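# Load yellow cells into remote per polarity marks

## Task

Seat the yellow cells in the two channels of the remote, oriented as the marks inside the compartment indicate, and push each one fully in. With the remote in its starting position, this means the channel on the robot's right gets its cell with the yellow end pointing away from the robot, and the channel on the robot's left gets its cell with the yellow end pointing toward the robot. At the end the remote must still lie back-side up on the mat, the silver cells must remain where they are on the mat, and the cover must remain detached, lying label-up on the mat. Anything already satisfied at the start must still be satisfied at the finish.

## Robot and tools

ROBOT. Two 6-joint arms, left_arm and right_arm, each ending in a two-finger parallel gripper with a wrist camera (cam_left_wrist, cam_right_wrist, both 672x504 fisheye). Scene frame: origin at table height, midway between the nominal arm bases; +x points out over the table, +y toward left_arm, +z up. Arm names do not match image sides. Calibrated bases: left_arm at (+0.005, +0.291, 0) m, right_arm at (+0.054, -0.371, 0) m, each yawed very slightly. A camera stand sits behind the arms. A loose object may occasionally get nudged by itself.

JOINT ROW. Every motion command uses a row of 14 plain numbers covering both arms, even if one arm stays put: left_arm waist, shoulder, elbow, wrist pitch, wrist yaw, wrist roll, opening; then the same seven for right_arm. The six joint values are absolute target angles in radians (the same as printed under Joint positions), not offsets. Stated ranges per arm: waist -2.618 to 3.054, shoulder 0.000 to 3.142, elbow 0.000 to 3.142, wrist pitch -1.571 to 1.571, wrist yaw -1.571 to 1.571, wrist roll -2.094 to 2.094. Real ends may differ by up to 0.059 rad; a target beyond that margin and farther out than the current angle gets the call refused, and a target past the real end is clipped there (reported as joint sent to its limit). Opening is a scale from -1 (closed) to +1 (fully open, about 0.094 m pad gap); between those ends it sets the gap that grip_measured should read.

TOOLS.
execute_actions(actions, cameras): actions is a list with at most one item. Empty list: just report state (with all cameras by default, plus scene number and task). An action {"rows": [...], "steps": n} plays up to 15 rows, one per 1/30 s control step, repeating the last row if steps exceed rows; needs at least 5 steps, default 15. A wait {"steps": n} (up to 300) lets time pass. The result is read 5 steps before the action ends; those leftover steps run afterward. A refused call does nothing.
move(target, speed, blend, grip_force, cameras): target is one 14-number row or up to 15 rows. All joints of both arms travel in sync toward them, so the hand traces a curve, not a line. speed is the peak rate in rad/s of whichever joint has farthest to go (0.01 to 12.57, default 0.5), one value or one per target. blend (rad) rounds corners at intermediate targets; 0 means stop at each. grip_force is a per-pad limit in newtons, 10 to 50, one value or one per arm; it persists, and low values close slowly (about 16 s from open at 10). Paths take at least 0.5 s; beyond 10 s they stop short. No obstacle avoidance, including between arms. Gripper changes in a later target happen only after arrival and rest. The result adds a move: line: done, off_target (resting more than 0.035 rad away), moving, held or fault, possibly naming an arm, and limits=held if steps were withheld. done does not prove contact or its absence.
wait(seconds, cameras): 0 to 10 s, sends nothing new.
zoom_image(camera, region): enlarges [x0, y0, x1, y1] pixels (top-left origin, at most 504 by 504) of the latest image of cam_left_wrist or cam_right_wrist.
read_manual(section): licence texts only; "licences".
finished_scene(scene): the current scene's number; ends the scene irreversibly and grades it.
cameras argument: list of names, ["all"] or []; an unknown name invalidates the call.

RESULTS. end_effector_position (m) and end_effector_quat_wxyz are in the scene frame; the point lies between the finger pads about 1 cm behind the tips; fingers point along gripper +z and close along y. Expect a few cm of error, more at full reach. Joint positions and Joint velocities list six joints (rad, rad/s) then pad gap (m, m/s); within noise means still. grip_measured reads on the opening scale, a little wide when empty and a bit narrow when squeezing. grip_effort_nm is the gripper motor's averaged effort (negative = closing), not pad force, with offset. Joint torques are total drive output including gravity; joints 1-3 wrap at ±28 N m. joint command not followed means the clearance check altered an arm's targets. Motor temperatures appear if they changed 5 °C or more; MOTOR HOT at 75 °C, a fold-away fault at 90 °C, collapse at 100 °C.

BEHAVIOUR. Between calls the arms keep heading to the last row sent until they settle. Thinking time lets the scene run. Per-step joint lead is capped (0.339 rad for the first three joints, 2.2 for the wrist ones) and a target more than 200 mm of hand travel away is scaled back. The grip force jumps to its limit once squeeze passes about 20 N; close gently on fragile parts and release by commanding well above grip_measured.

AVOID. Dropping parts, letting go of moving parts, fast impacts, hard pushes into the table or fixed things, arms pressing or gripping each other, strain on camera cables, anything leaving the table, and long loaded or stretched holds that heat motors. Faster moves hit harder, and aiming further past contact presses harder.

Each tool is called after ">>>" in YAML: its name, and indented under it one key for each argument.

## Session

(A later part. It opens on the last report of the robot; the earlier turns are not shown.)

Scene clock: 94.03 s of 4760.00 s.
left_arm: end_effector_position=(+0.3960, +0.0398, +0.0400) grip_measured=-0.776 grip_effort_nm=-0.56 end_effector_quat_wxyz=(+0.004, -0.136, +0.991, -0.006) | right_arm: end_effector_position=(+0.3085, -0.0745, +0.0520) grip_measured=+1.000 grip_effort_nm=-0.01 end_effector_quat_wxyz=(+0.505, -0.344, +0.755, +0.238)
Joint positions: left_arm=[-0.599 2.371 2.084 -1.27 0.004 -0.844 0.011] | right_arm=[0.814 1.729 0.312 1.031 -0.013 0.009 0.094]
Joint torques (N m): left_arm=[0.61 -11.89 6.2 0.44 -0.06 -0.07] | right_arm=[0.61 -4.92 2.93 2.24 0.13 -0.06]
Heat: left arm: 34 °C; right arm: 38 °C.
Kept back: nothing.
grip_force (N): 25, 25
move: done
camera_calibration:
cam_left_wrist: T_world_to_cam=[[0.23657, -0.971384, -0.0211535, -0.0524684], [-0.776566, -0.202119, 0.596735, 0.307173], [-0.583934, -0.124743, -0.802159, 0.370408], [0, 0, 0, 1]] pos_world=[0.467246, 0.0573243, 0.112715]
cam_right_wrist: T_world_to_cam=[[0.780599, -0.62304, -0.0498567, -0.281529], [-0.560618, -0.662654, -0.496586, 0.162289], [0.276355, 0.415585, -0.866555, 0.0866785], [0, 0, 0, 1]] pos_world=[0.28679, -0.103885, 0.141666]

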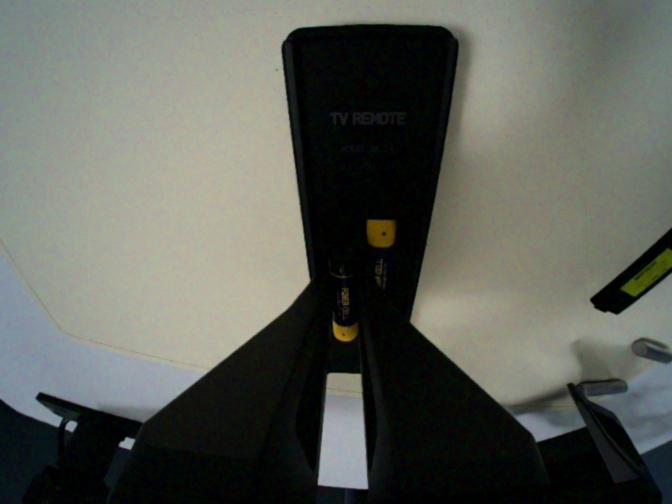

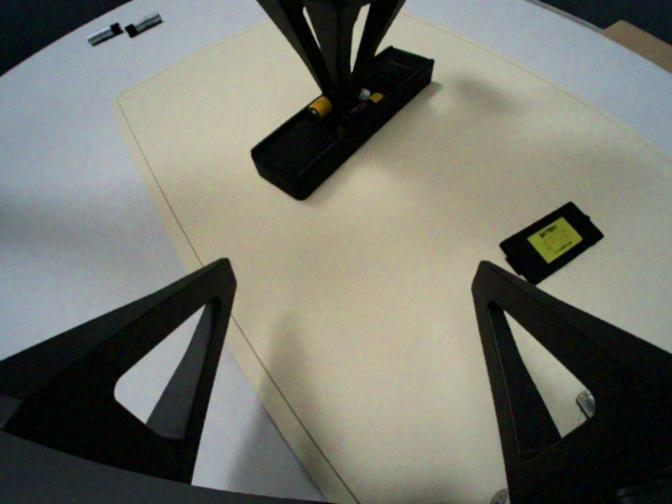

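>>> move:
  target:
    - [-0.599,2.382,2.072,-1.257,0,-0.844,-0.66,0.819,1.741,0.3,1.041,0,0,1]
  speed: [0.06]
  cameras: ["all"]

>>> zoom_image:
  camera: "cam_left_wrist"
  region: [260, 150, 430, 330]

>>> zoom_image:
  camera: "cam_right_wrist"
  region: [300, 30, 450, 155]

Scene clock: 95.03 s of 4760.00 s.
left_arm: end_effector_position=(+0.3967, +0.0392, +0.0401) grip_measured=-0.663 grip_effort_nm=0.15 end_effector_quat_wxyz=(+0.005, -0.136, +0.991, -0.007) | right_arm: end_effector_position=(+0.3085, -0.0745, +0.0520) grip_measured=+1.000 grip_effort_nm=-0.01 end_effector_quat_wxyz=(+0.505, -0.344, +0.755, +0.238)
Joint positions: left_arm=[-0.599 2.371 2.084 -1.267 0.005 -0.844 0.016] | right_arm=[0.814 1.729 0.312 1.031 -0.013 0.009 0.094]
Joint torques (N m): left_arm=[-0.02 -12.4 6.31 0.43 -0.03 0] | right_arm=[0.61 -4.93 2.92 2.24 0.13 -0.06]
Heat: left arm: 34 °C; right arm: 38 °C.
Kept back: nothing.
grip_force (N): 25, 25
move: done
camera_calibration:
cam_left_wrist: T_world_to_cam=[[0.236616, -0.971438, -0.0179423, -0.0533453], [-0.778244, -0.20055, 0.595076, 0.308238], [-0.581678, -0.126841, -0.803469, 0.370022], [0, 0, 0, 1]] pos_world=[0.467741, 0.0569296, 0.112919]
cam_right_wrist: T_world_to_cam=[[0.780599, -0.62304, -0.0498567, -0.281529], [-0.560618, -0.662654, -0.496586, 0.162289], [0.276355, 0.415585, -0.866555, 0.0866785], [0, 0, 0, 1]] pos_world=[0.28679, -0.103885, 0.141666]

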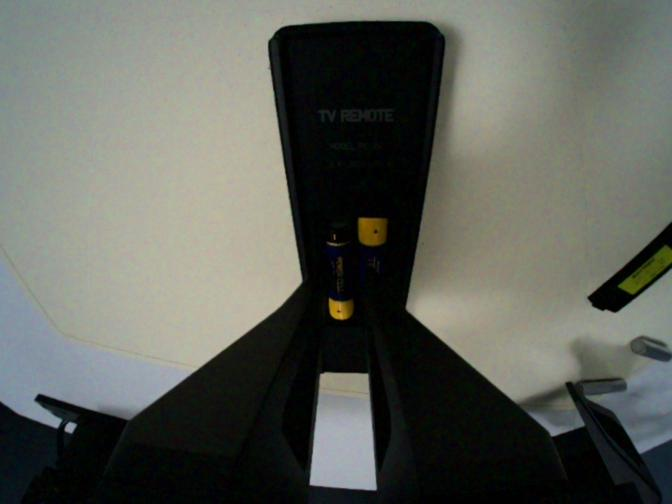

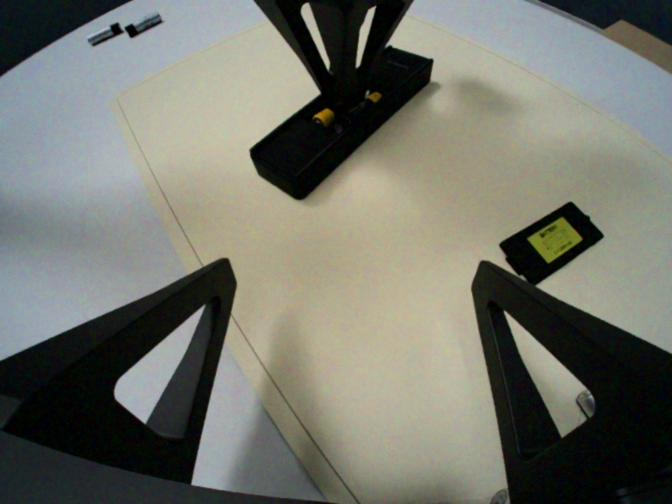

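Scaled by 2.800 from the camera's 672x504 image, which has a finer 960x720 frame.

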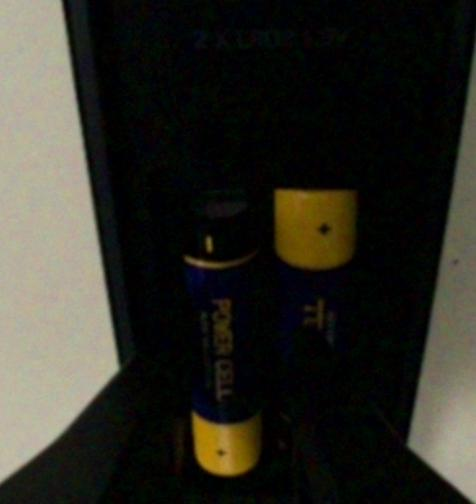

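Scaled by 3.360 from the camera's 672x504 image, which has a finer 960x720 frame.

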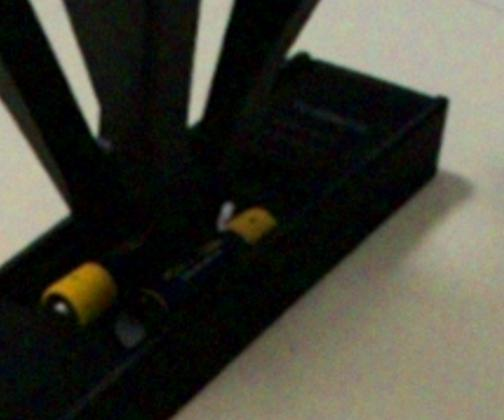

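>>> move:
  target:
    - [-0.599,2.40,2.25,-1.42,0,-0.844,-0.66,0.819,1.741,0.3,1.041,0,0,1]
    - [-0.6,1.809,1.25,-0.33,0,0,-0.3,0.819,1.741,0.3,1.041,0,0,1]
  speed: [0.2,0.8]
  blend: [0.05,0]
  cameras: ["all"]

>>> zoom_image:
  camera: "cam_left_wrist"
  region: [270, 190, 430, 330]

>>> zoom_image:
  camera: "cam_right_wrist"
  region: [290, 40, 410, 145]

Scene clock: 98.87 s of 4760.00 s.
left_arm: end_effector_position=(+0.4083, +0.0318, +0.0886) grip_measured=-0.303 grip_effort_nm=0.16 end_effector_quat_wxyz=(+0.303, +0.265, +0.911, -0.092) | right_arm: end_effector_position=(+0.3085, -0.0745, +0.0520) grip_measured=+1.000 grip_effort_nm=-0.01 end_effector_quat_wxyz=(+0.505, -0.344, +0.755, +0.238)
Joint positions: left_arm=[-0.599 1.843 1.263 -0.347 0.005 -0.006 0.033] | right_arm=[0.814 1.729 0.312 1.031 -0.013 0.009 0.094]
Joint torques (N m): left_arm=[-0.02 -12.72 6.86 1.63 -0.05 0.1] | right_arm=[0.61 -4.92 2.92 2.24 0.13 -0.06]
Heat: left arm: 34 °C; right arm: 38 °C.
Kept back: nothing.
grip_force (N): 25, 25
move: done
camera_calibration:
cam_left_wrist: T_world_to_cam=[[-0.544248, -0.837973, -0.03993, 0.25411], [-0.838659, 0.544656, 0.000795622, 0.340547], [0.0210814, 0.0339207, -0.999202, 0.180931], [0, 0, 0, 1]] pos_world=[0.420087, 0.0213193, 0.190662]
cam_right_wrist: T_world_to_cam=[[0.780599, -0.62304, -0.0498567, -0.281529], [-0.560618, -0.662654, -0.496586, 0.162289], [0.276355, 0.415585, -0.866555, 0.0866785], [0, 0, 0, 1]] pos_world=[0.28679, -0.103885, 0.141666]

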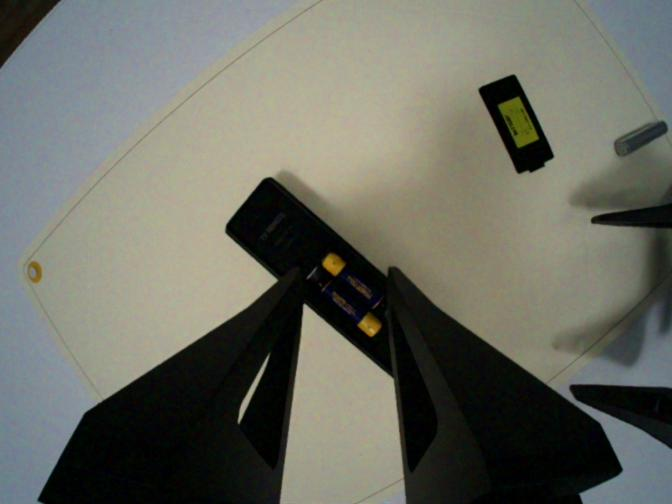

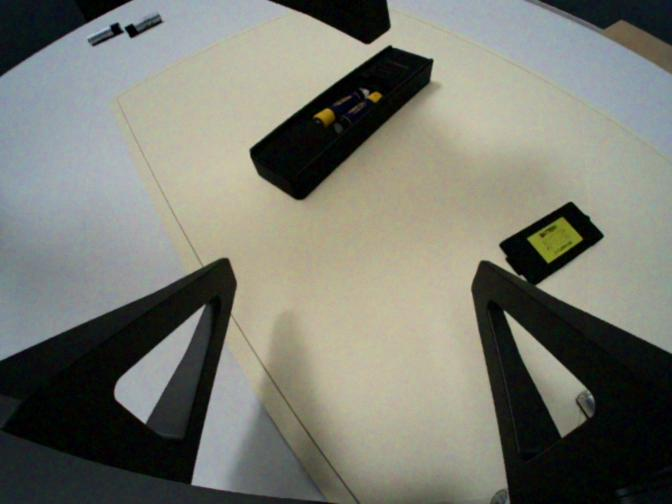

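Scaled by 3.150 from the camera's 672x504 image, which has a finer 960x720 frame.

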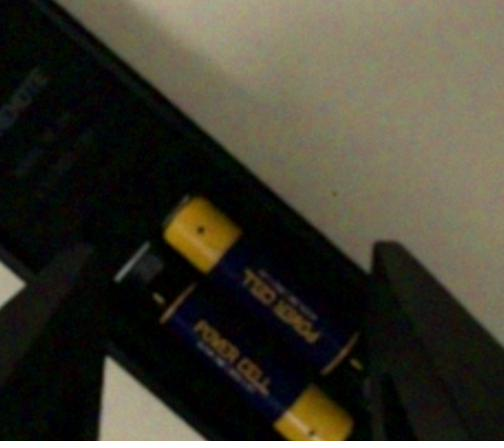

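Scaled by 4.200 from the camera's 672x504 image, which has a finer 960x720 frame.

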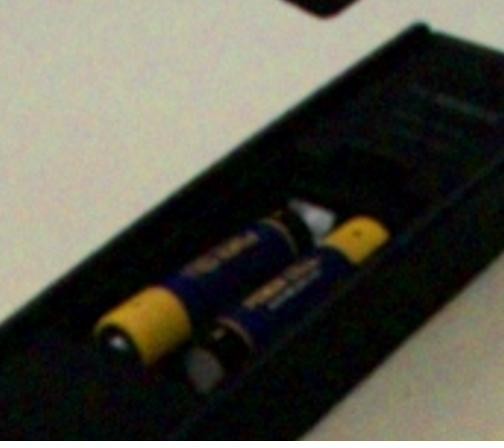

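>>> move:
  target:
    - [-0.605,2.42,2.26,-1.41,0,-0.862,-0.8,0.819,1.741,0.3,1.041,0,0,1]
    - [-0.608,2.419,2.208,-1.36,0,-0.862,-0.8,0.819,1.741,0.3,1.041,0,0,1]
  speed: [0.8,0.2]
  blend: [0.03,0]
  cameras: ["all"]

>>> zoom_image:
  camera: "cam_left_wrist"
  region: [260, 150, 430, 330]

>>> zoom_image:
  camera: "cam_right_wrist"
  region: [290, 40, 410, 145]

Scene clock: 101.87 s of 4760.00 s.
left_arm: end_effector_position=(+0.4043, +0.0344, +0.0667) grip_measured=-0.797 grip_effort_nm=-0.15 end_effector_quat_wxyz=(+0.014, -0.141, +0.990, -0.015) | right_arm: end_effector_position=(+0.3085, -0.0745, +0.0520) grip_measured=+1.000 grip_effort_nm=-0.01 end_effector_quat_wxyz=(+0.505, -0.344, +0.755, +0.238)
Joint positions: left_arm=[-0.599 2.39 2.223 -1.363 0.005 -0.853 0.01] | right_arm=[0.814 1.729 0.312 1.031 -0.013 0.009 0.094]
Joint torques (N m): left_arm=[-0.72 -10.95 6 0.38 -0.05 -0.04] | right_arm=[0.59 -4.92 2.93 2.24 0.13 -0.06]
Heat: left arm: 34 °C; right arm: 38 °C.
Kept back: nothing.
grip_force (N): 25, 25
move: done; blend cut to 0.026 rad at target 1
camera_calibration:
cam_left_wrist: T_world_to_cam=[[0.245986, -0.969273, -0.000808087, -0.0643853], [-0.787773, -0.20041, 0.582452, 0.302001], [-0.564717, -0.142639, -0.812865, 0.389487], [0, 0, 0, 1]] pos_world=[0.473696, 0.0536729, 0.140647]
cam_right_wrist: T_world_to_cam=[[0.780599, -0.62304, -0.0498567, -0.281529], [-0.560618, -0.662654, -0.496586, 0.162289], [0.276355, 0.415585, -0.866555, 0.0866785], [0, 0, 0, 1]] pos_world=[0.28679, -0.103885, 0.141666]

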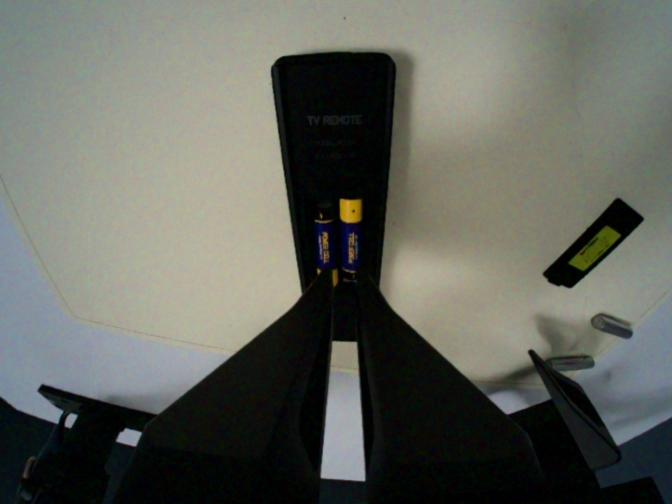

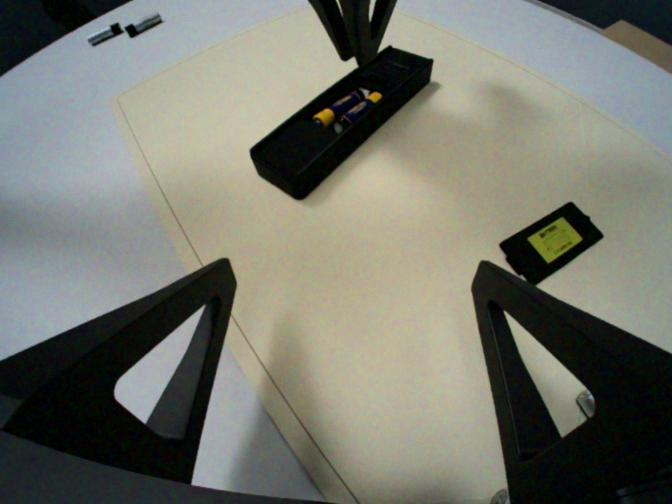

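Scaled by 2.800 from the camera's 672x504 image, which has a finer 960x720 frame.

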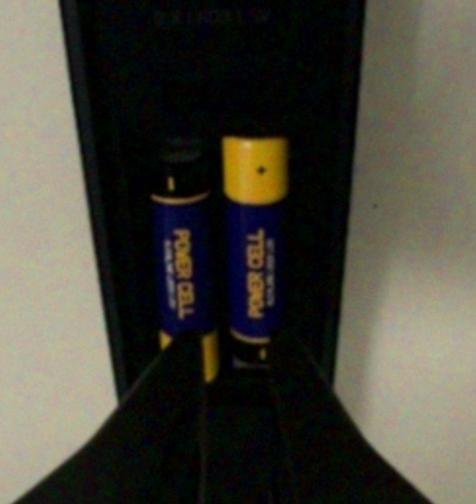

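Scaled by 4.200 from the camera's 672x504 image, which has a finer 960x720 frame.

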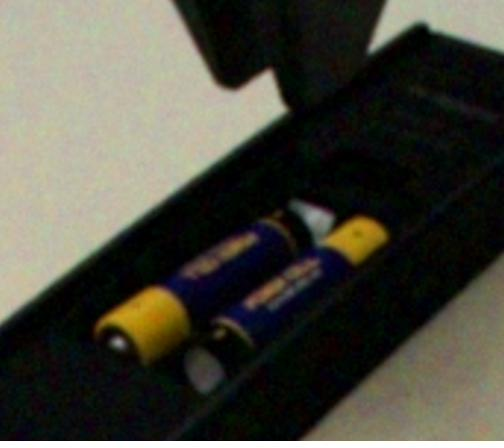

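>>> move:
  target:
    - [-0.602,2.404,2.13,-1.27,0,-0.862,-0.8,0.819,1.741,0.3,1.041,0,0,1]
  speed: [0.08]
  cameras: ["all"]

>>> zoom_image:
  camera: "cam_left_wrist"
  region: [260, 150, 430, 330]

>>> zoom_image:
  camera: "cam_right_wrist"
  region: [290, 40, 410, 145]

Scene clock: 104.00 s of 4760.00 s.
left_arm: end_effector_position=(+0.4050, +0.0339, +0.0464) grip_measured=-0.797 grip_effort_nm=-0.15 end_effector_quat_wxyz=(+0.014, -0.141, +0.990, -0.015) | right_arm: end_effector_position=(+0.3085, -0.0745, +0.0520) grip_measured=+1.000 grip_effort_nm=-0.01 end_effector_quat_wxyz=(+0.505, -0.344, +0.755, +0.238)
Joint positions: left_arm=[-0.599 2.39 2.142 -1.281 0.005 -0.854 0.01] | right_arm=[0.814 1.729 0.312 1.031 -0.013 0.009 0.094]
Joint torques (N m): left_arm=[-0.21 -12.25 6.31 0.46 -0.05 -0.08] | right_arm=[0.59 -4.93 2.92 2.24 0.13 -0.06]
Heat: left arm: 34 °C; right arm: 38 °C.
Kept back: nothing.
grip_force (N): 25, 25
move: done
camera_calibration:
cam_left_wrist: T_world_to_cam=[[0.246438, -0.969158, -0.000245269, -0.0652232], [-0.788058, -0.200535, 0.582023, 0.314409], [-0.564122, -0.143239, -0.813172, 0.373055], [0, 0, 0, 1]] pos_world=[0.474294, 0.0532746, 0.120348]
cam_right_wrist: T_world_to_cam=[[0.780599, -0.62304, -0.0498567, -0.281529], [-0.560618, -0.662654, -0.496586, 0.162289], [0.276355, 0.415585, -0.866555, 0.0866785], [0, 0, 0, 1]] pos_world=[0.28679, -0.103885, 0.141666]

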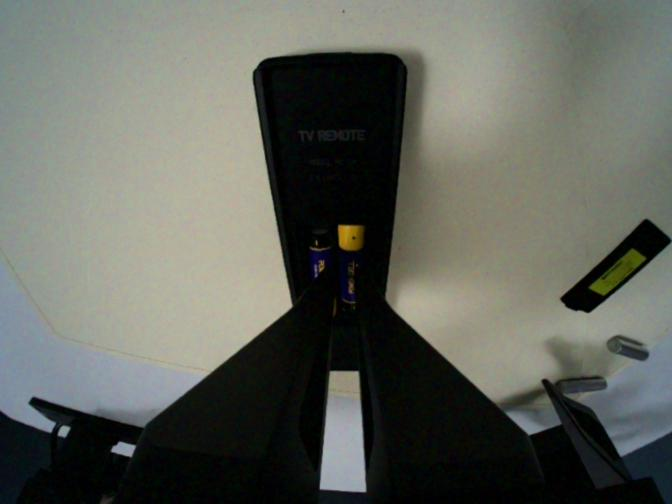

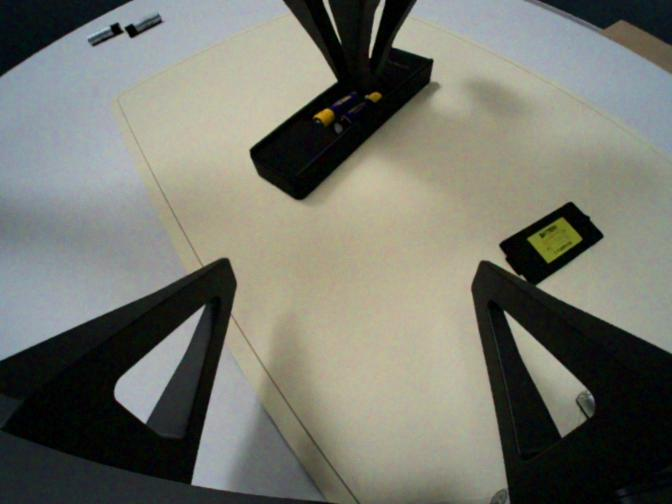

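Scaled by 2.800 from the camera's 672x504 image, which has a finer 960x720 frame.

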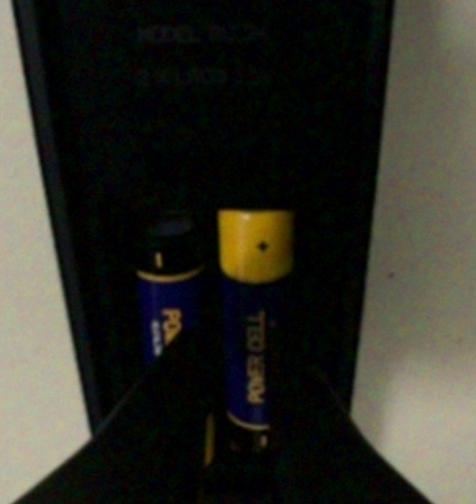

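Scaled by 4.200 from the camera's 672x504 image, which has a finer 960x720 frame.

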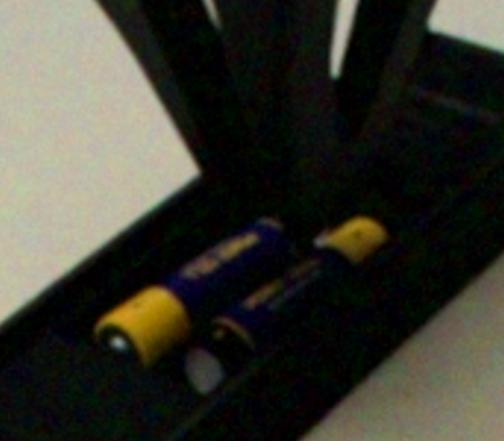

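>>> move:
  target:
    - [-0.611,2.404,2.16,-1.33,0,-0.862,-0.8,0.819,1.741,0.3,1.041,0,0,1]
    - [-0.61,2.404,2.135,-1.30,0,-0.862,-0.8,0.819,1.741,0.3,1.041,0,0,1]
  speed: [0.08]
  cameras: ["cam_left_wrist"]

>>> zoom_image:
  camera: "cam_left_wrist"
  region: [260, 150, 430, 330]

speed must be one number or one for each of the 2 targets, got a list of 1; nothing of the call was run

Scaled by 2.800 from the camera's 672x504 image, which has a finer 960x720 frame.

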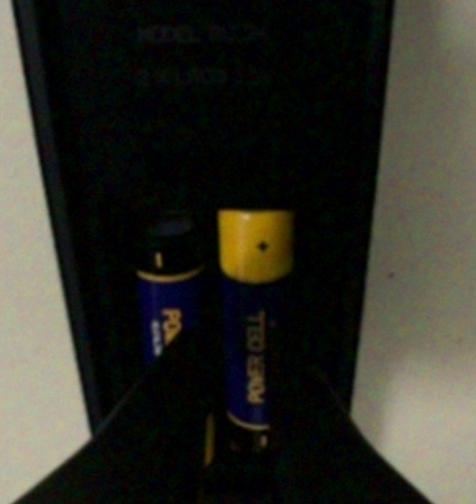

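>>> move:
  target:
    - [-0.611,2.404,2.16,-1.33,0,-0.862,-0.8,0.819,1.741,0.3,1.041,0,0,1]
    - [-0.61,2.404,2.135,-1.30,0,-0.862,-0.8,0.819,1.741,0.3,1.041,0,0,1]
  speed: 0.08
  cameras: ["cam_left_wrist"]

>>> zoom_image:
  camera: "cam_left_wrist"
  region: [260, 150, 430, 330]

Scene clock: 106.43 s of 4760.00 s.
left_arm: end_effector_position=(+0.3975, +0.0364, +0.0462) grip_measured=-0.797 grip_effort_nm=-0.15 end_effector_quat_wxyz=(+0.003, -0.139, +0.990, -0.005) | right_arm: end_effector_position=(+0.3085, -0.0745, +0.0520) grip_measured=+1.000 grip_effort_nm=-0.01 end_effector_quat_wxyz=(+0.505, -0.344, +0.755, +0.238)
Joint positions: left_arm=[-0.604 2.39 2.142 -1.312 0.005 -0.854 0.01] | right_arm=[0.814 1.729 0.312 1.031 -0.013 0.009 0.094]
Joint torques (N m): left_arm=[-0.54 -12.12 6.71 0.42 -0.02 -0.07] | right_arm=[0.61 -4.92 2.92 2.24 0.13 -0.06]
Heat: left arm: 35 °C; right arm: 38 °C.
Kept back: nothing.
grip_force (N): 25, 25
move: done
camera_calibration:
cam_left_wrist: T_world_to_cam=[[0.242033, -0.970012, -0.0222669, -0.0582261], [-0.773998, -0.206862, 0.598444, 0.303064], [-0.585104, -0.127609, -0.800855, 0.376316], [0, 0, 0, 1]] pos_world=[0.468848, 0.0542336, 0.118711]
Images, in order (width x height): cam_left_wrist 672x504.

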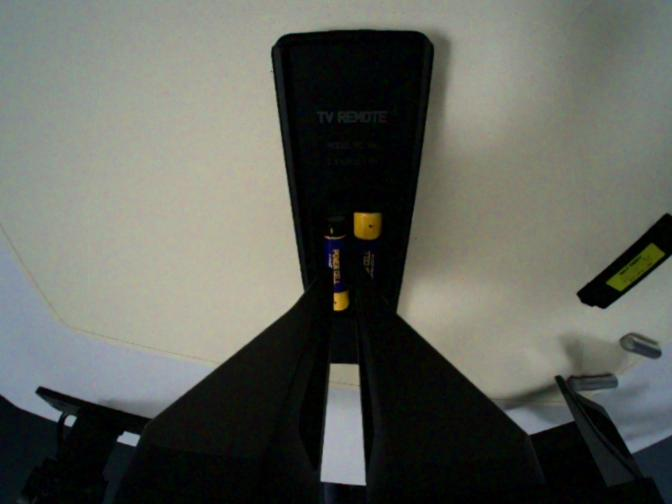

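Scaled by 2.800 from the camera's 672x504 image, which has a finer 960x720 frame.

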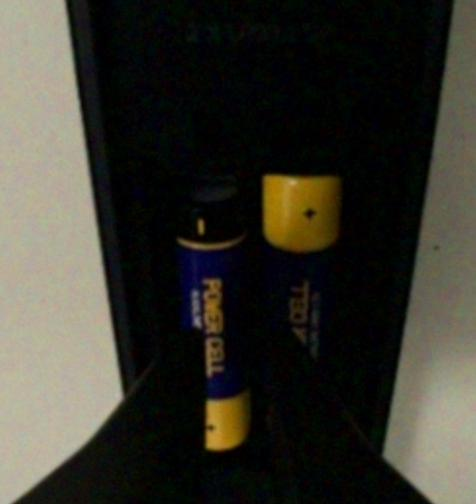

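>>> move:
  target:
    - [-0.61,2.404,2.11,-1.265,0,-0.862,-0.8,0.819,1.741,0.3,1.041,0,0,1]
  speed: 0.08
  cameras: ["all"]

>>> zoom_image:
  camera: "cam_left_wrist"
  region: [260, 150, 430, 330]

>>> zoom_image:
  camera: "cam_right_wrist"
  region: [290, 40, 410, 145]

Scene clock: 107.77 s of 4760.00 s.
left_arm: end_effector_position=(+0.4006, +0.0344, +0.0413) grip_measured=-0.797 grip_effort_nm=-0.15 end_effector_quat_wxyz=(+0.008, -0.139, +0.990, -0.010) | right_arm: end_effector_position=(+0.3085, -0.0745, +0.0520) grip_measured=+1.000 grip_effort_nm=-0.01 end_effector_quat_wxyz=(+0.505, -0.344, +0.755, +0.238)
Joint positions: left_arm=[-0.604 2.39 2.122 -1.277 0.005 -0.854 0.01] | right_arm=[0.814 1.729 0.312 1.031 -0.013 0.009 0.094]
Joint torques (N m): left_arm=[-0.47 -12.23 6.23 0.44 -0.04 -0.06] | right_arm=[0.61 -4.92 2.92 2.24 0.13 -0.06]
Heat: left arm: 35 °C; right arm: 38 °C.
Kept back: nothing.
grip_force (N): 25, 25
move: done
camera_calibration:
cam_left_wrist: T_world_to_cam=[[0.242283, -0.970139, -0.0114015, -0.0615429], [-0.781381, -0.202081, 0.59043, 0.311106], [-0.575103, -0.134142, -0.807008, 0.370402], [0, 0, 0, 1]] pos_world=[0.471023, 0.0528501, 0.11453]
cam_right_wrist: T_world_to_cam=[[0.780599, -0.62304, -0.0498567, -0.281529], [-0.560618, -0.662654, -0.496586, 0.162289], [0.276355, 0.415585, -0.866555, 0.0866785], [0, 0, 0, 1]] pos_world=[0.28679, -0.103885, 0.141666]

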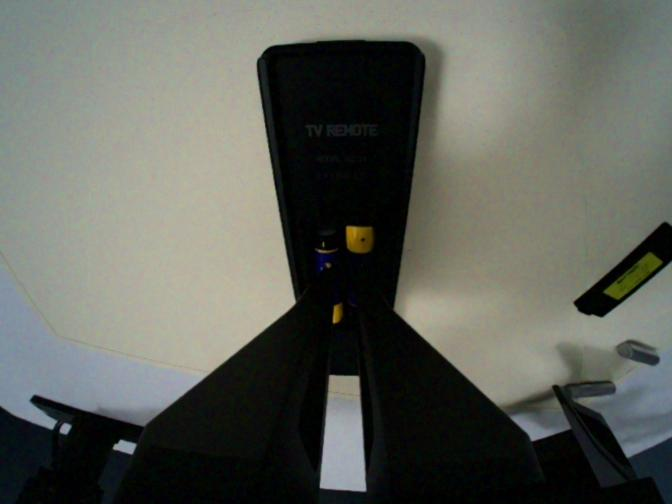

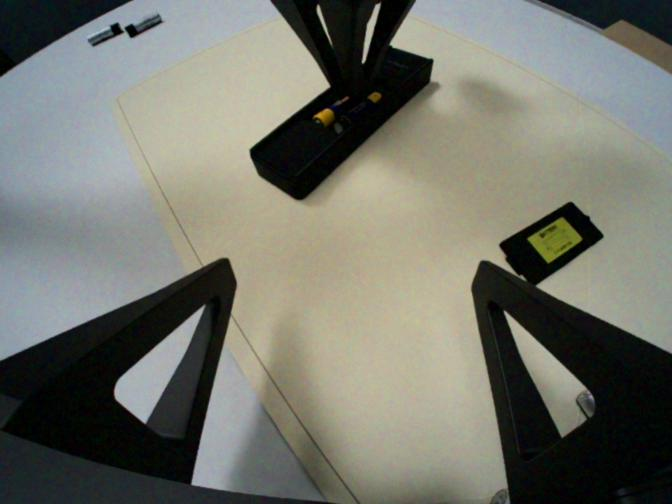

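Scaled by 2.800 from the camera's 672x504 image, which has a finer 960x720 frame.

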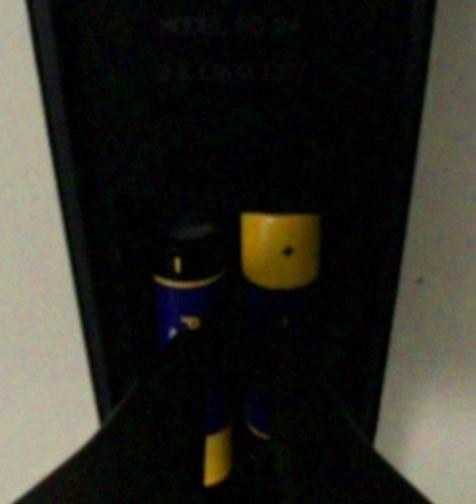

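Scaled by 4.200 from the camera's 672x504 image, which has a finer 960x720 frame.

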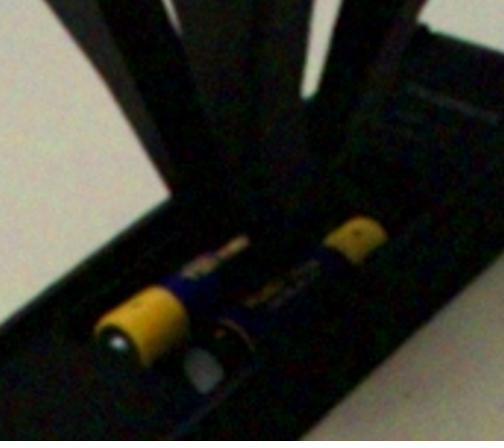

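>>> move:
  target:
    - [-0.607,2.404,2.085,-1.24,0,-0.862,-0.8,0.819,1.741,0.3,1.041,0,0,1]
  speed: 0.06
  cameras: []

>>> move:
  target:
    - [-0.607,2.404,2.06,-1.22,0,-0.862,-0.8,0.819,1.741,0.3,1.041,0,0,1]
  speed: 0.06
  cameras: ["all"]

>>> zoom_image:
  camera: "cam_left_wrist"
  region: [260, 150, 430, 330]

>>> zoom_image:
  camera: "cam_right_wrist"
  region: [290, 40, 410, 145]

Scene clock: 108.77 s of 4760.00 s.
left_arm: end_effector_position=(+0.4004, +0.0345, +0.0374) grip_measured=-0.797 grip_effort_nm=-0.15 end_effector_quat_wxyz=(+0.008, -0.139, +0.990, -0.010) | right_arm: end_effector_position=(+0.3085, -0.0745, +0.0520) grip_measured=+1.000 grip_effort_nm=-0.01 end_effector_quat_wxyz=(+0.505, -0.344, +0.755, +0.238)
Joint positions: left_arm=[-0.604 2.39 2.107 -1.262 0.005 -0.854 0.01] | right_arm=[0.814 1.729 0.312 1.031 -0.013 0.009 0.094]
Joint torques (N m): left_arm=[-0.17 -12.26 5.3 0.57 -0.03 -0.08] | right_arm=[0.61 -4.92 2.92 2.24 0.13 -0.06]
Heat: left arm: 34 °C; right arm: 38 °C.
Kept back: nothing.
grip_force (N): 25, 25
move: done
No camera images: "cameras" was empty.

Scene clock: 109.50 s of 4760.00 s.
left_arm: end_effector_position=(+0.4002, +0.0346, +0.0360) grip_measured=-0.797 grip_effort_nm=-0.15 end_effector_quat_wxyz=(+0.008, -0.140, +0.990, -0.010) | right_arm: end_effector_position=(+0.3085, -0.0745, +0.0520) grip_measured=+1.000 grip_effort_nm=-0.01 end_effector_quat_wxyz=(+0.505, -0.344, +0.755, +0.238)
Joint positions: left_arm=[-0.604 2.389 2.098 -1.254 0.005 -0.855 0.01] | right_arm=[0.814 1.729 0.312 1.031 -0.013 0.009 0.094]
Joint torques (N m): left_arm=[-0.29 -12.01 3.81 0.69 -0.06 -0.05] | right_arm=[0.61 -4.93 2.92 2.24 0.13 -0.06]
Heat: left arm: 34 °C; right arm: 38 °C.
Kept back: nothing.
grip_force (N): 25, 25
move: off_target (left_arm); left_arm: the elbow is farthest, 0.038 rad from its target
camera_calibration:
cam_left_wrist: T_world_to_cam=[[0.243734, -0.969779, -0.0110556, -0.0618304], [-0.78126, -0.203082, 0.590246, 0.313942], [-0.574654, -0.135226, -0.807148, 0.365753], [0, 0, 0, 1]] pos_world=[0.470521, 0.0532534, 0.10923]
cam_right_wrist: T_world_to_cam=[[0.780599, -0.62304, -0.0498567, -0.281529], [-0.560618, -0.662654, -0.496586, 0.162289], [0.276355, 0.415585, -0.866555, 0.0866785], [0, 0, 0, 1]] pos_world=[0.28679, -0.103885, 0.141666]

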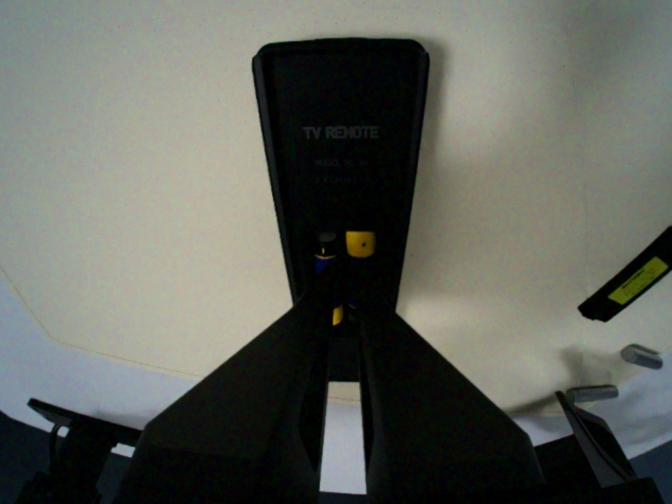

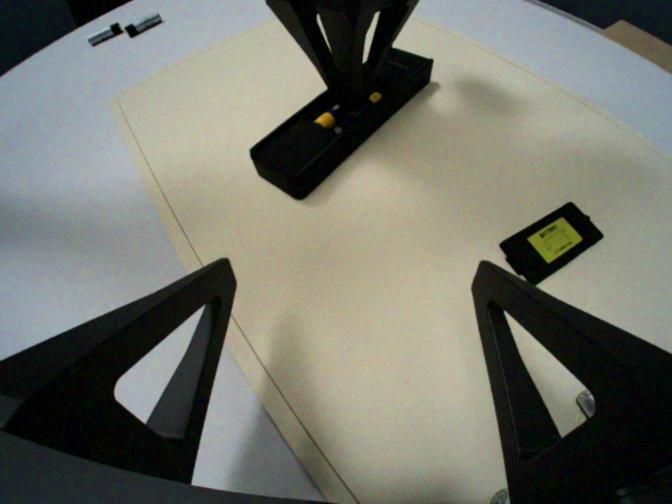

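Scaled by 2.800 from the camera's 672x504 image, which has a finer 960x720 frame.

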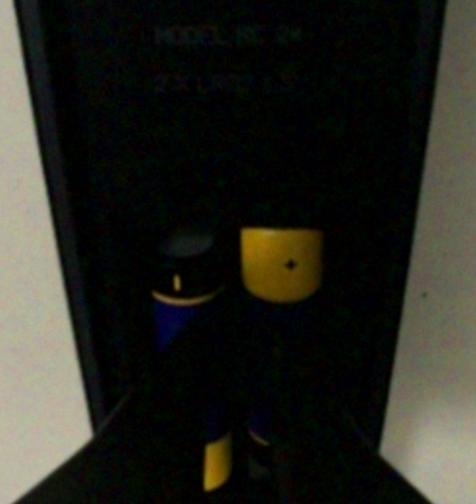

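Scaled by 4.200 from the camera's 672x504 image, which has a finer 960x720 frame.

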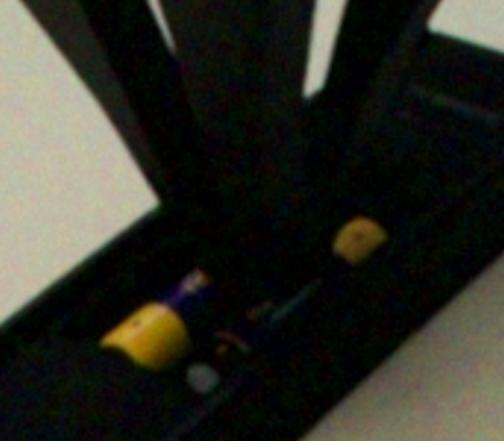

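>>> move:
  target:
    - [-0.607,2.404,2.03,-1.20,0,-0.862,-0.8,0.819,1.741,0.3,1.041,0,0,1]
  speed: 0.06
  cameras: ["all"]

>>> zoom_image:
  camera: "cam_left_wrist"
  region: [260, 150, 430, 330]

>>> zoom_image:
  camera: "cam_right_wrist"
  region: [290, 40, 410, 145]

Scene clock: 110.50 s of 4760.00 s.
left_arm: end_effector_position=(+0.4002, +0.0347, +0.0356) grip_measured=-0.797 grip_effort_nm=-0.15 end_effector_quat_wxyz=(+0.012, -0.140, +0.990, -0.014) | right_arm: end_effector_position=(+0.3085, -0.0745, +0.0520) grip_measured=+1.000 grip_effort_nm=-0.01 end_effector_quat_wxyz=(+0.505, -0.344, +0.755, +0.238)
Joint positions: left_arm=[-0.604 2.376 2.074 -1.233 0.005 -0.855 0.01] | right_arm=[0.814 1.729 0.312 1.031 -0.013 0.009 0.094]
Joint torques (N m): left_arm=[-0.35 -10.78 3.34 0.71 -0.04 -0.05] | right_arm=[0.59 -4.93 2.92 2.24 0.13 -0.06]
Heat: left arm: 34 °C; right arm: 38 °C.
Kept back: nothing.
grip_force (N): 25, 25
move: off_target (left_arm); left_arm: the elbow is farthest, 0.044 rad from its target
camera_calibration:
cam_left_wrist: T_world_to_cam=[[0.243857, -0.969802, -0.00411424, -0.0620968], [-0.785911, -0.2001, 0.585067, 0.316128], [-0.568223, -0.139439, -0.810974, 0.363086], [0, 0, 0, 1]] pos_world=[0.469905, 0.053664, 0.109242]
cam_right_wrist: T_world_to_cam=[[0.780599, -0.62304, -0.0498567, -0.281529], [-0.560618, -0.662654, -0.496586, 0.162289], [0.276355, 0.415585, -0.866555, 0.0866785], [0, 0, 0, 1]] pos_world=[0.28679, -0.103885, 0.141666]

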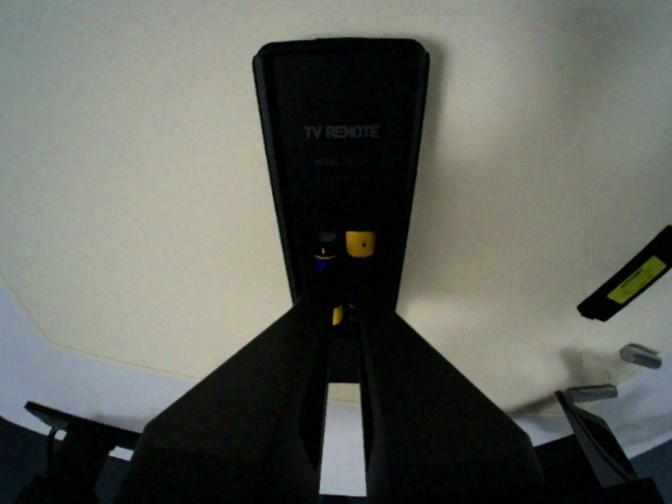

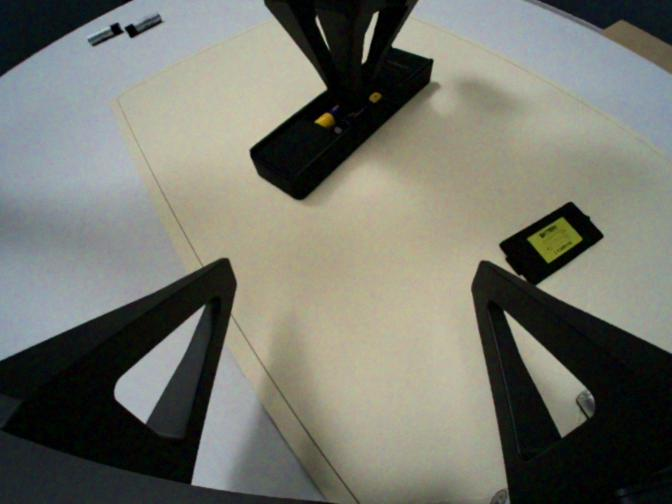

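Scaled by 2.800 from the camera's 672x504 image, which has a finer 960x720 frame.

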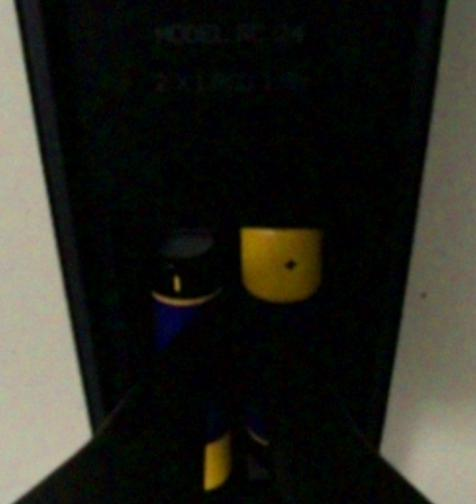

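Scaled by 4.200 from the camera's 672x504 image, which has a finer 960x720 frame.

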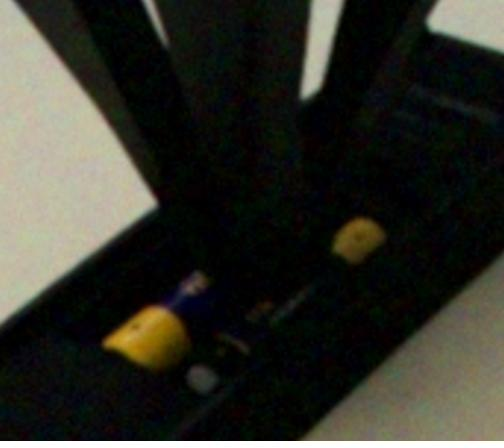

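>>> move:
  target:
    - [-0.604,2.404,2.16,-1.32,0,-0.855,-0.8,0.819,1.741,0.3,1.041,0,0,1]
    - [-0.604,2.40,2.24,-1.40,0,-0.855,-0.8,0.819,1.741,0.3,1.041,0,0,1]
  speed: [0.12,0.3]
  blend: [0.03,0]
  cameras: ["all"]

>>> zoom_image:
  camera: "cam_left_wrist"
  region: [260, 150, 430, 330]

>>> zoom_image:
  camera: "cam_right_wrist"
  region: [290, 40, 410, 145]

Scene clock: 112.73 s of 4760.00 s.
left_arm: end_effector_position=(+0.3976, +0.0363, +0.0719) grip_measured=-0.797 grip_effort_nm=-0.14 end_effector_quat_wxyz=(+0.008, -0.140, +0.990, -0.010) | right_arm: end_effector_position=(+0.3085, -0.0745, +0.0520) grip_measured=+1.000 grip_effort_nm=-0.01 end_effector_quat_wxyz=(+0.505, -0.344, +0.755, +0.238)
Joint positions: left_arm=[-0.604 2.376 2.218 -1.388 0.005 -0.855 0.01] | right_arm=[0.814 1.729 0.312 1.031 -0.013 0.009 0.094]
Joint torques (N m): left_arm=[-0.1 -11.15 9.48 0.2 -0.04 0.01] | right_arm=[0.61 -4.93 2.92 2.24 0.13 -0.06]
Heat: left arm: 34 °C; right arm: 39 °C.
Kept back: nothing.
grip_force (N): 25, 25
move: done
camera_calibration:
cam_left_wrist: T_world_to_cam=[[0.243746, -0.969766, -0.0119196, -0.0591553], [-0.780663, -0.203479, 0.590898, 0.290774], [-0.575458, -0.134724, -0.806658, 0.393787], [0, 0, 0, 1]] pos_world=[0.468023, 0.0548521, 0.145129]
cam_right_wrist: T_world_to_cam=[[0.780599, -0.62304, -0.0498567, -0.281529], [-0.560618, -0.662654, -0.496586, 0.162289], [0.276355, 0.415585, -0.866555, 0.0866785], [0, 0, 0, 1]] pos_world=[0.28679, -0.103885, 0.141666]

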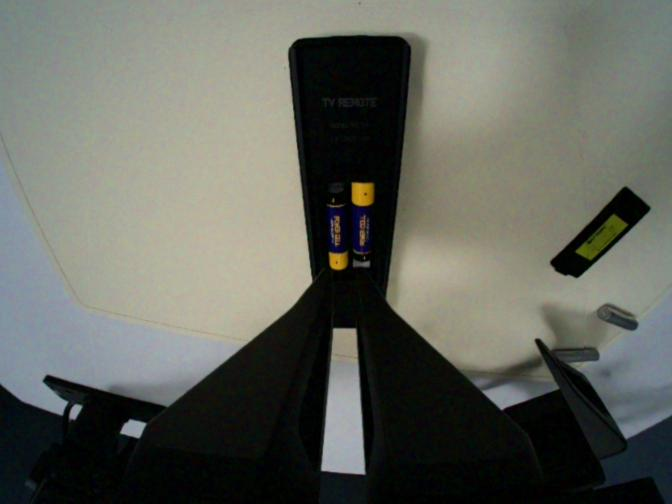

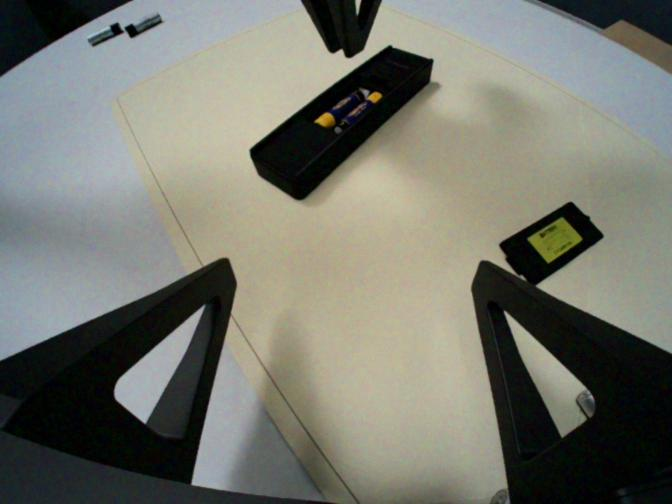

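Scaled by 2.800 from the camera's 672x504 image, which has a finer 960x720 frame.

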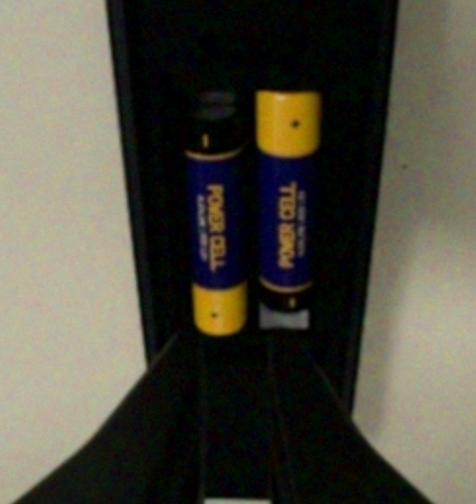

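Scaled by 4.200 from the camera's 672x504 image, which has a finer 960x720 frame.

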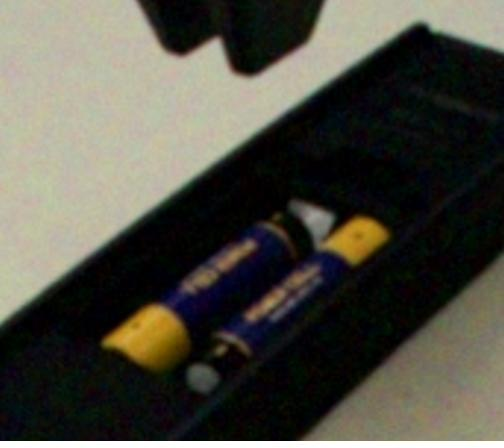

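>>> move:
  target:
    - [-0.66,1.85,1.25,-0.33,0,0,1,0.819,1.741,0.3,1.041,0,0,1]
  speed: 0.8
  cameras: ["all"]

>>> zoom_image:
  camera: "cam_left_wrist"
  region: [250, 190, 390, 310]

>>> zoom_image:
  camera: "cam_right_wrist"
  region: [300, 70, 400, 150]

Scene clock: 115.77 s of 4760.00 s.
left_arm: end_effector_position=(+0.3921, +0.0115, +0.0690) grip_measured=+0.997 grip_effort_nm=0.15 end_effector_quat_wxyz=(+0.281, +0.291, +0.910, -0.094) | right_arm: end_effector_position=(+0.3085, -0.0745, +0.0520) grip_measured=+1.000 grip_effort_nm=-0.01 end_effector_quat_wxyz=(+0.505, -0.344, +0.755, +0.238)
Joint positions: left_arm=[-0.654 1.885 1.263 -0.348 0.005 -0.007 0.094] | right_arm=[0.814 1.729 0.312 1.031 -0.013 0.009 0.094]
Joint torques (N m): left_arm=[-0.55 -13.14 6.89 1.56 -0.03 0.09] | right_arm=[0.59 -4.92 2.92 2.24 0.13 -0.06]
Heat: left arm: 34 °C; right arm: 39 °C.
Kept back: nothing.
grip_force (N): 25, 25
move: done
camera_calibration:
cam_left_wrist: T_world_to_cam=[[-0.589746, -0.806636, -0.0392264, 0.244885], [-0.80749, 0.588219, 0.0442521, 0.322287], [-0.0126217, 0.0577724, -0.99825, 0.175207], [0, 0, 0, 1]] pos_world=[0.406875, -0.00216486, 0.170245]
cam_right_wrist: T_world_to_cam=[[0.780599, -0.62304, -0.0498567, -0.281529], [-0.560618, -0.662654, -0.496586, 0.162289], [0.276355, 0.415585, -0.866555, 0.0866785], [0, 0, 0, 1]] pos_world=[0.28679, -0.103885, 0.141666]

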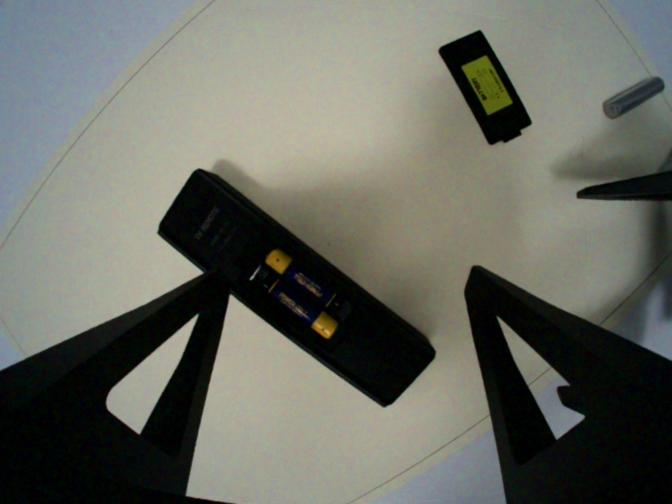

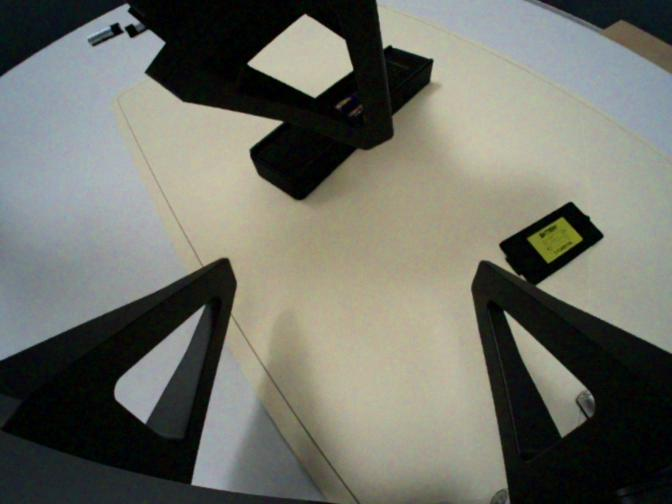

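Scaled by 3.600 from the camera's 672x504 image, which has a finer 960x720 frame.

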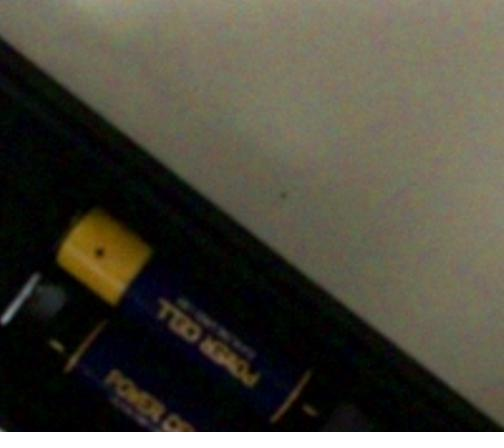

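Scaled by 5.040 from the camera's 672x504 image, which has a finer 960x720 frame.

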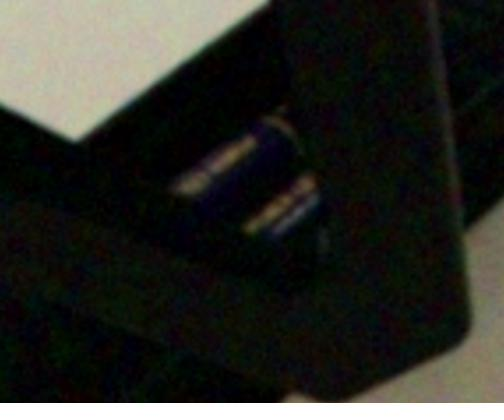

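>>> finished_scene:
  scene: 1

The scene is finished: the task was done.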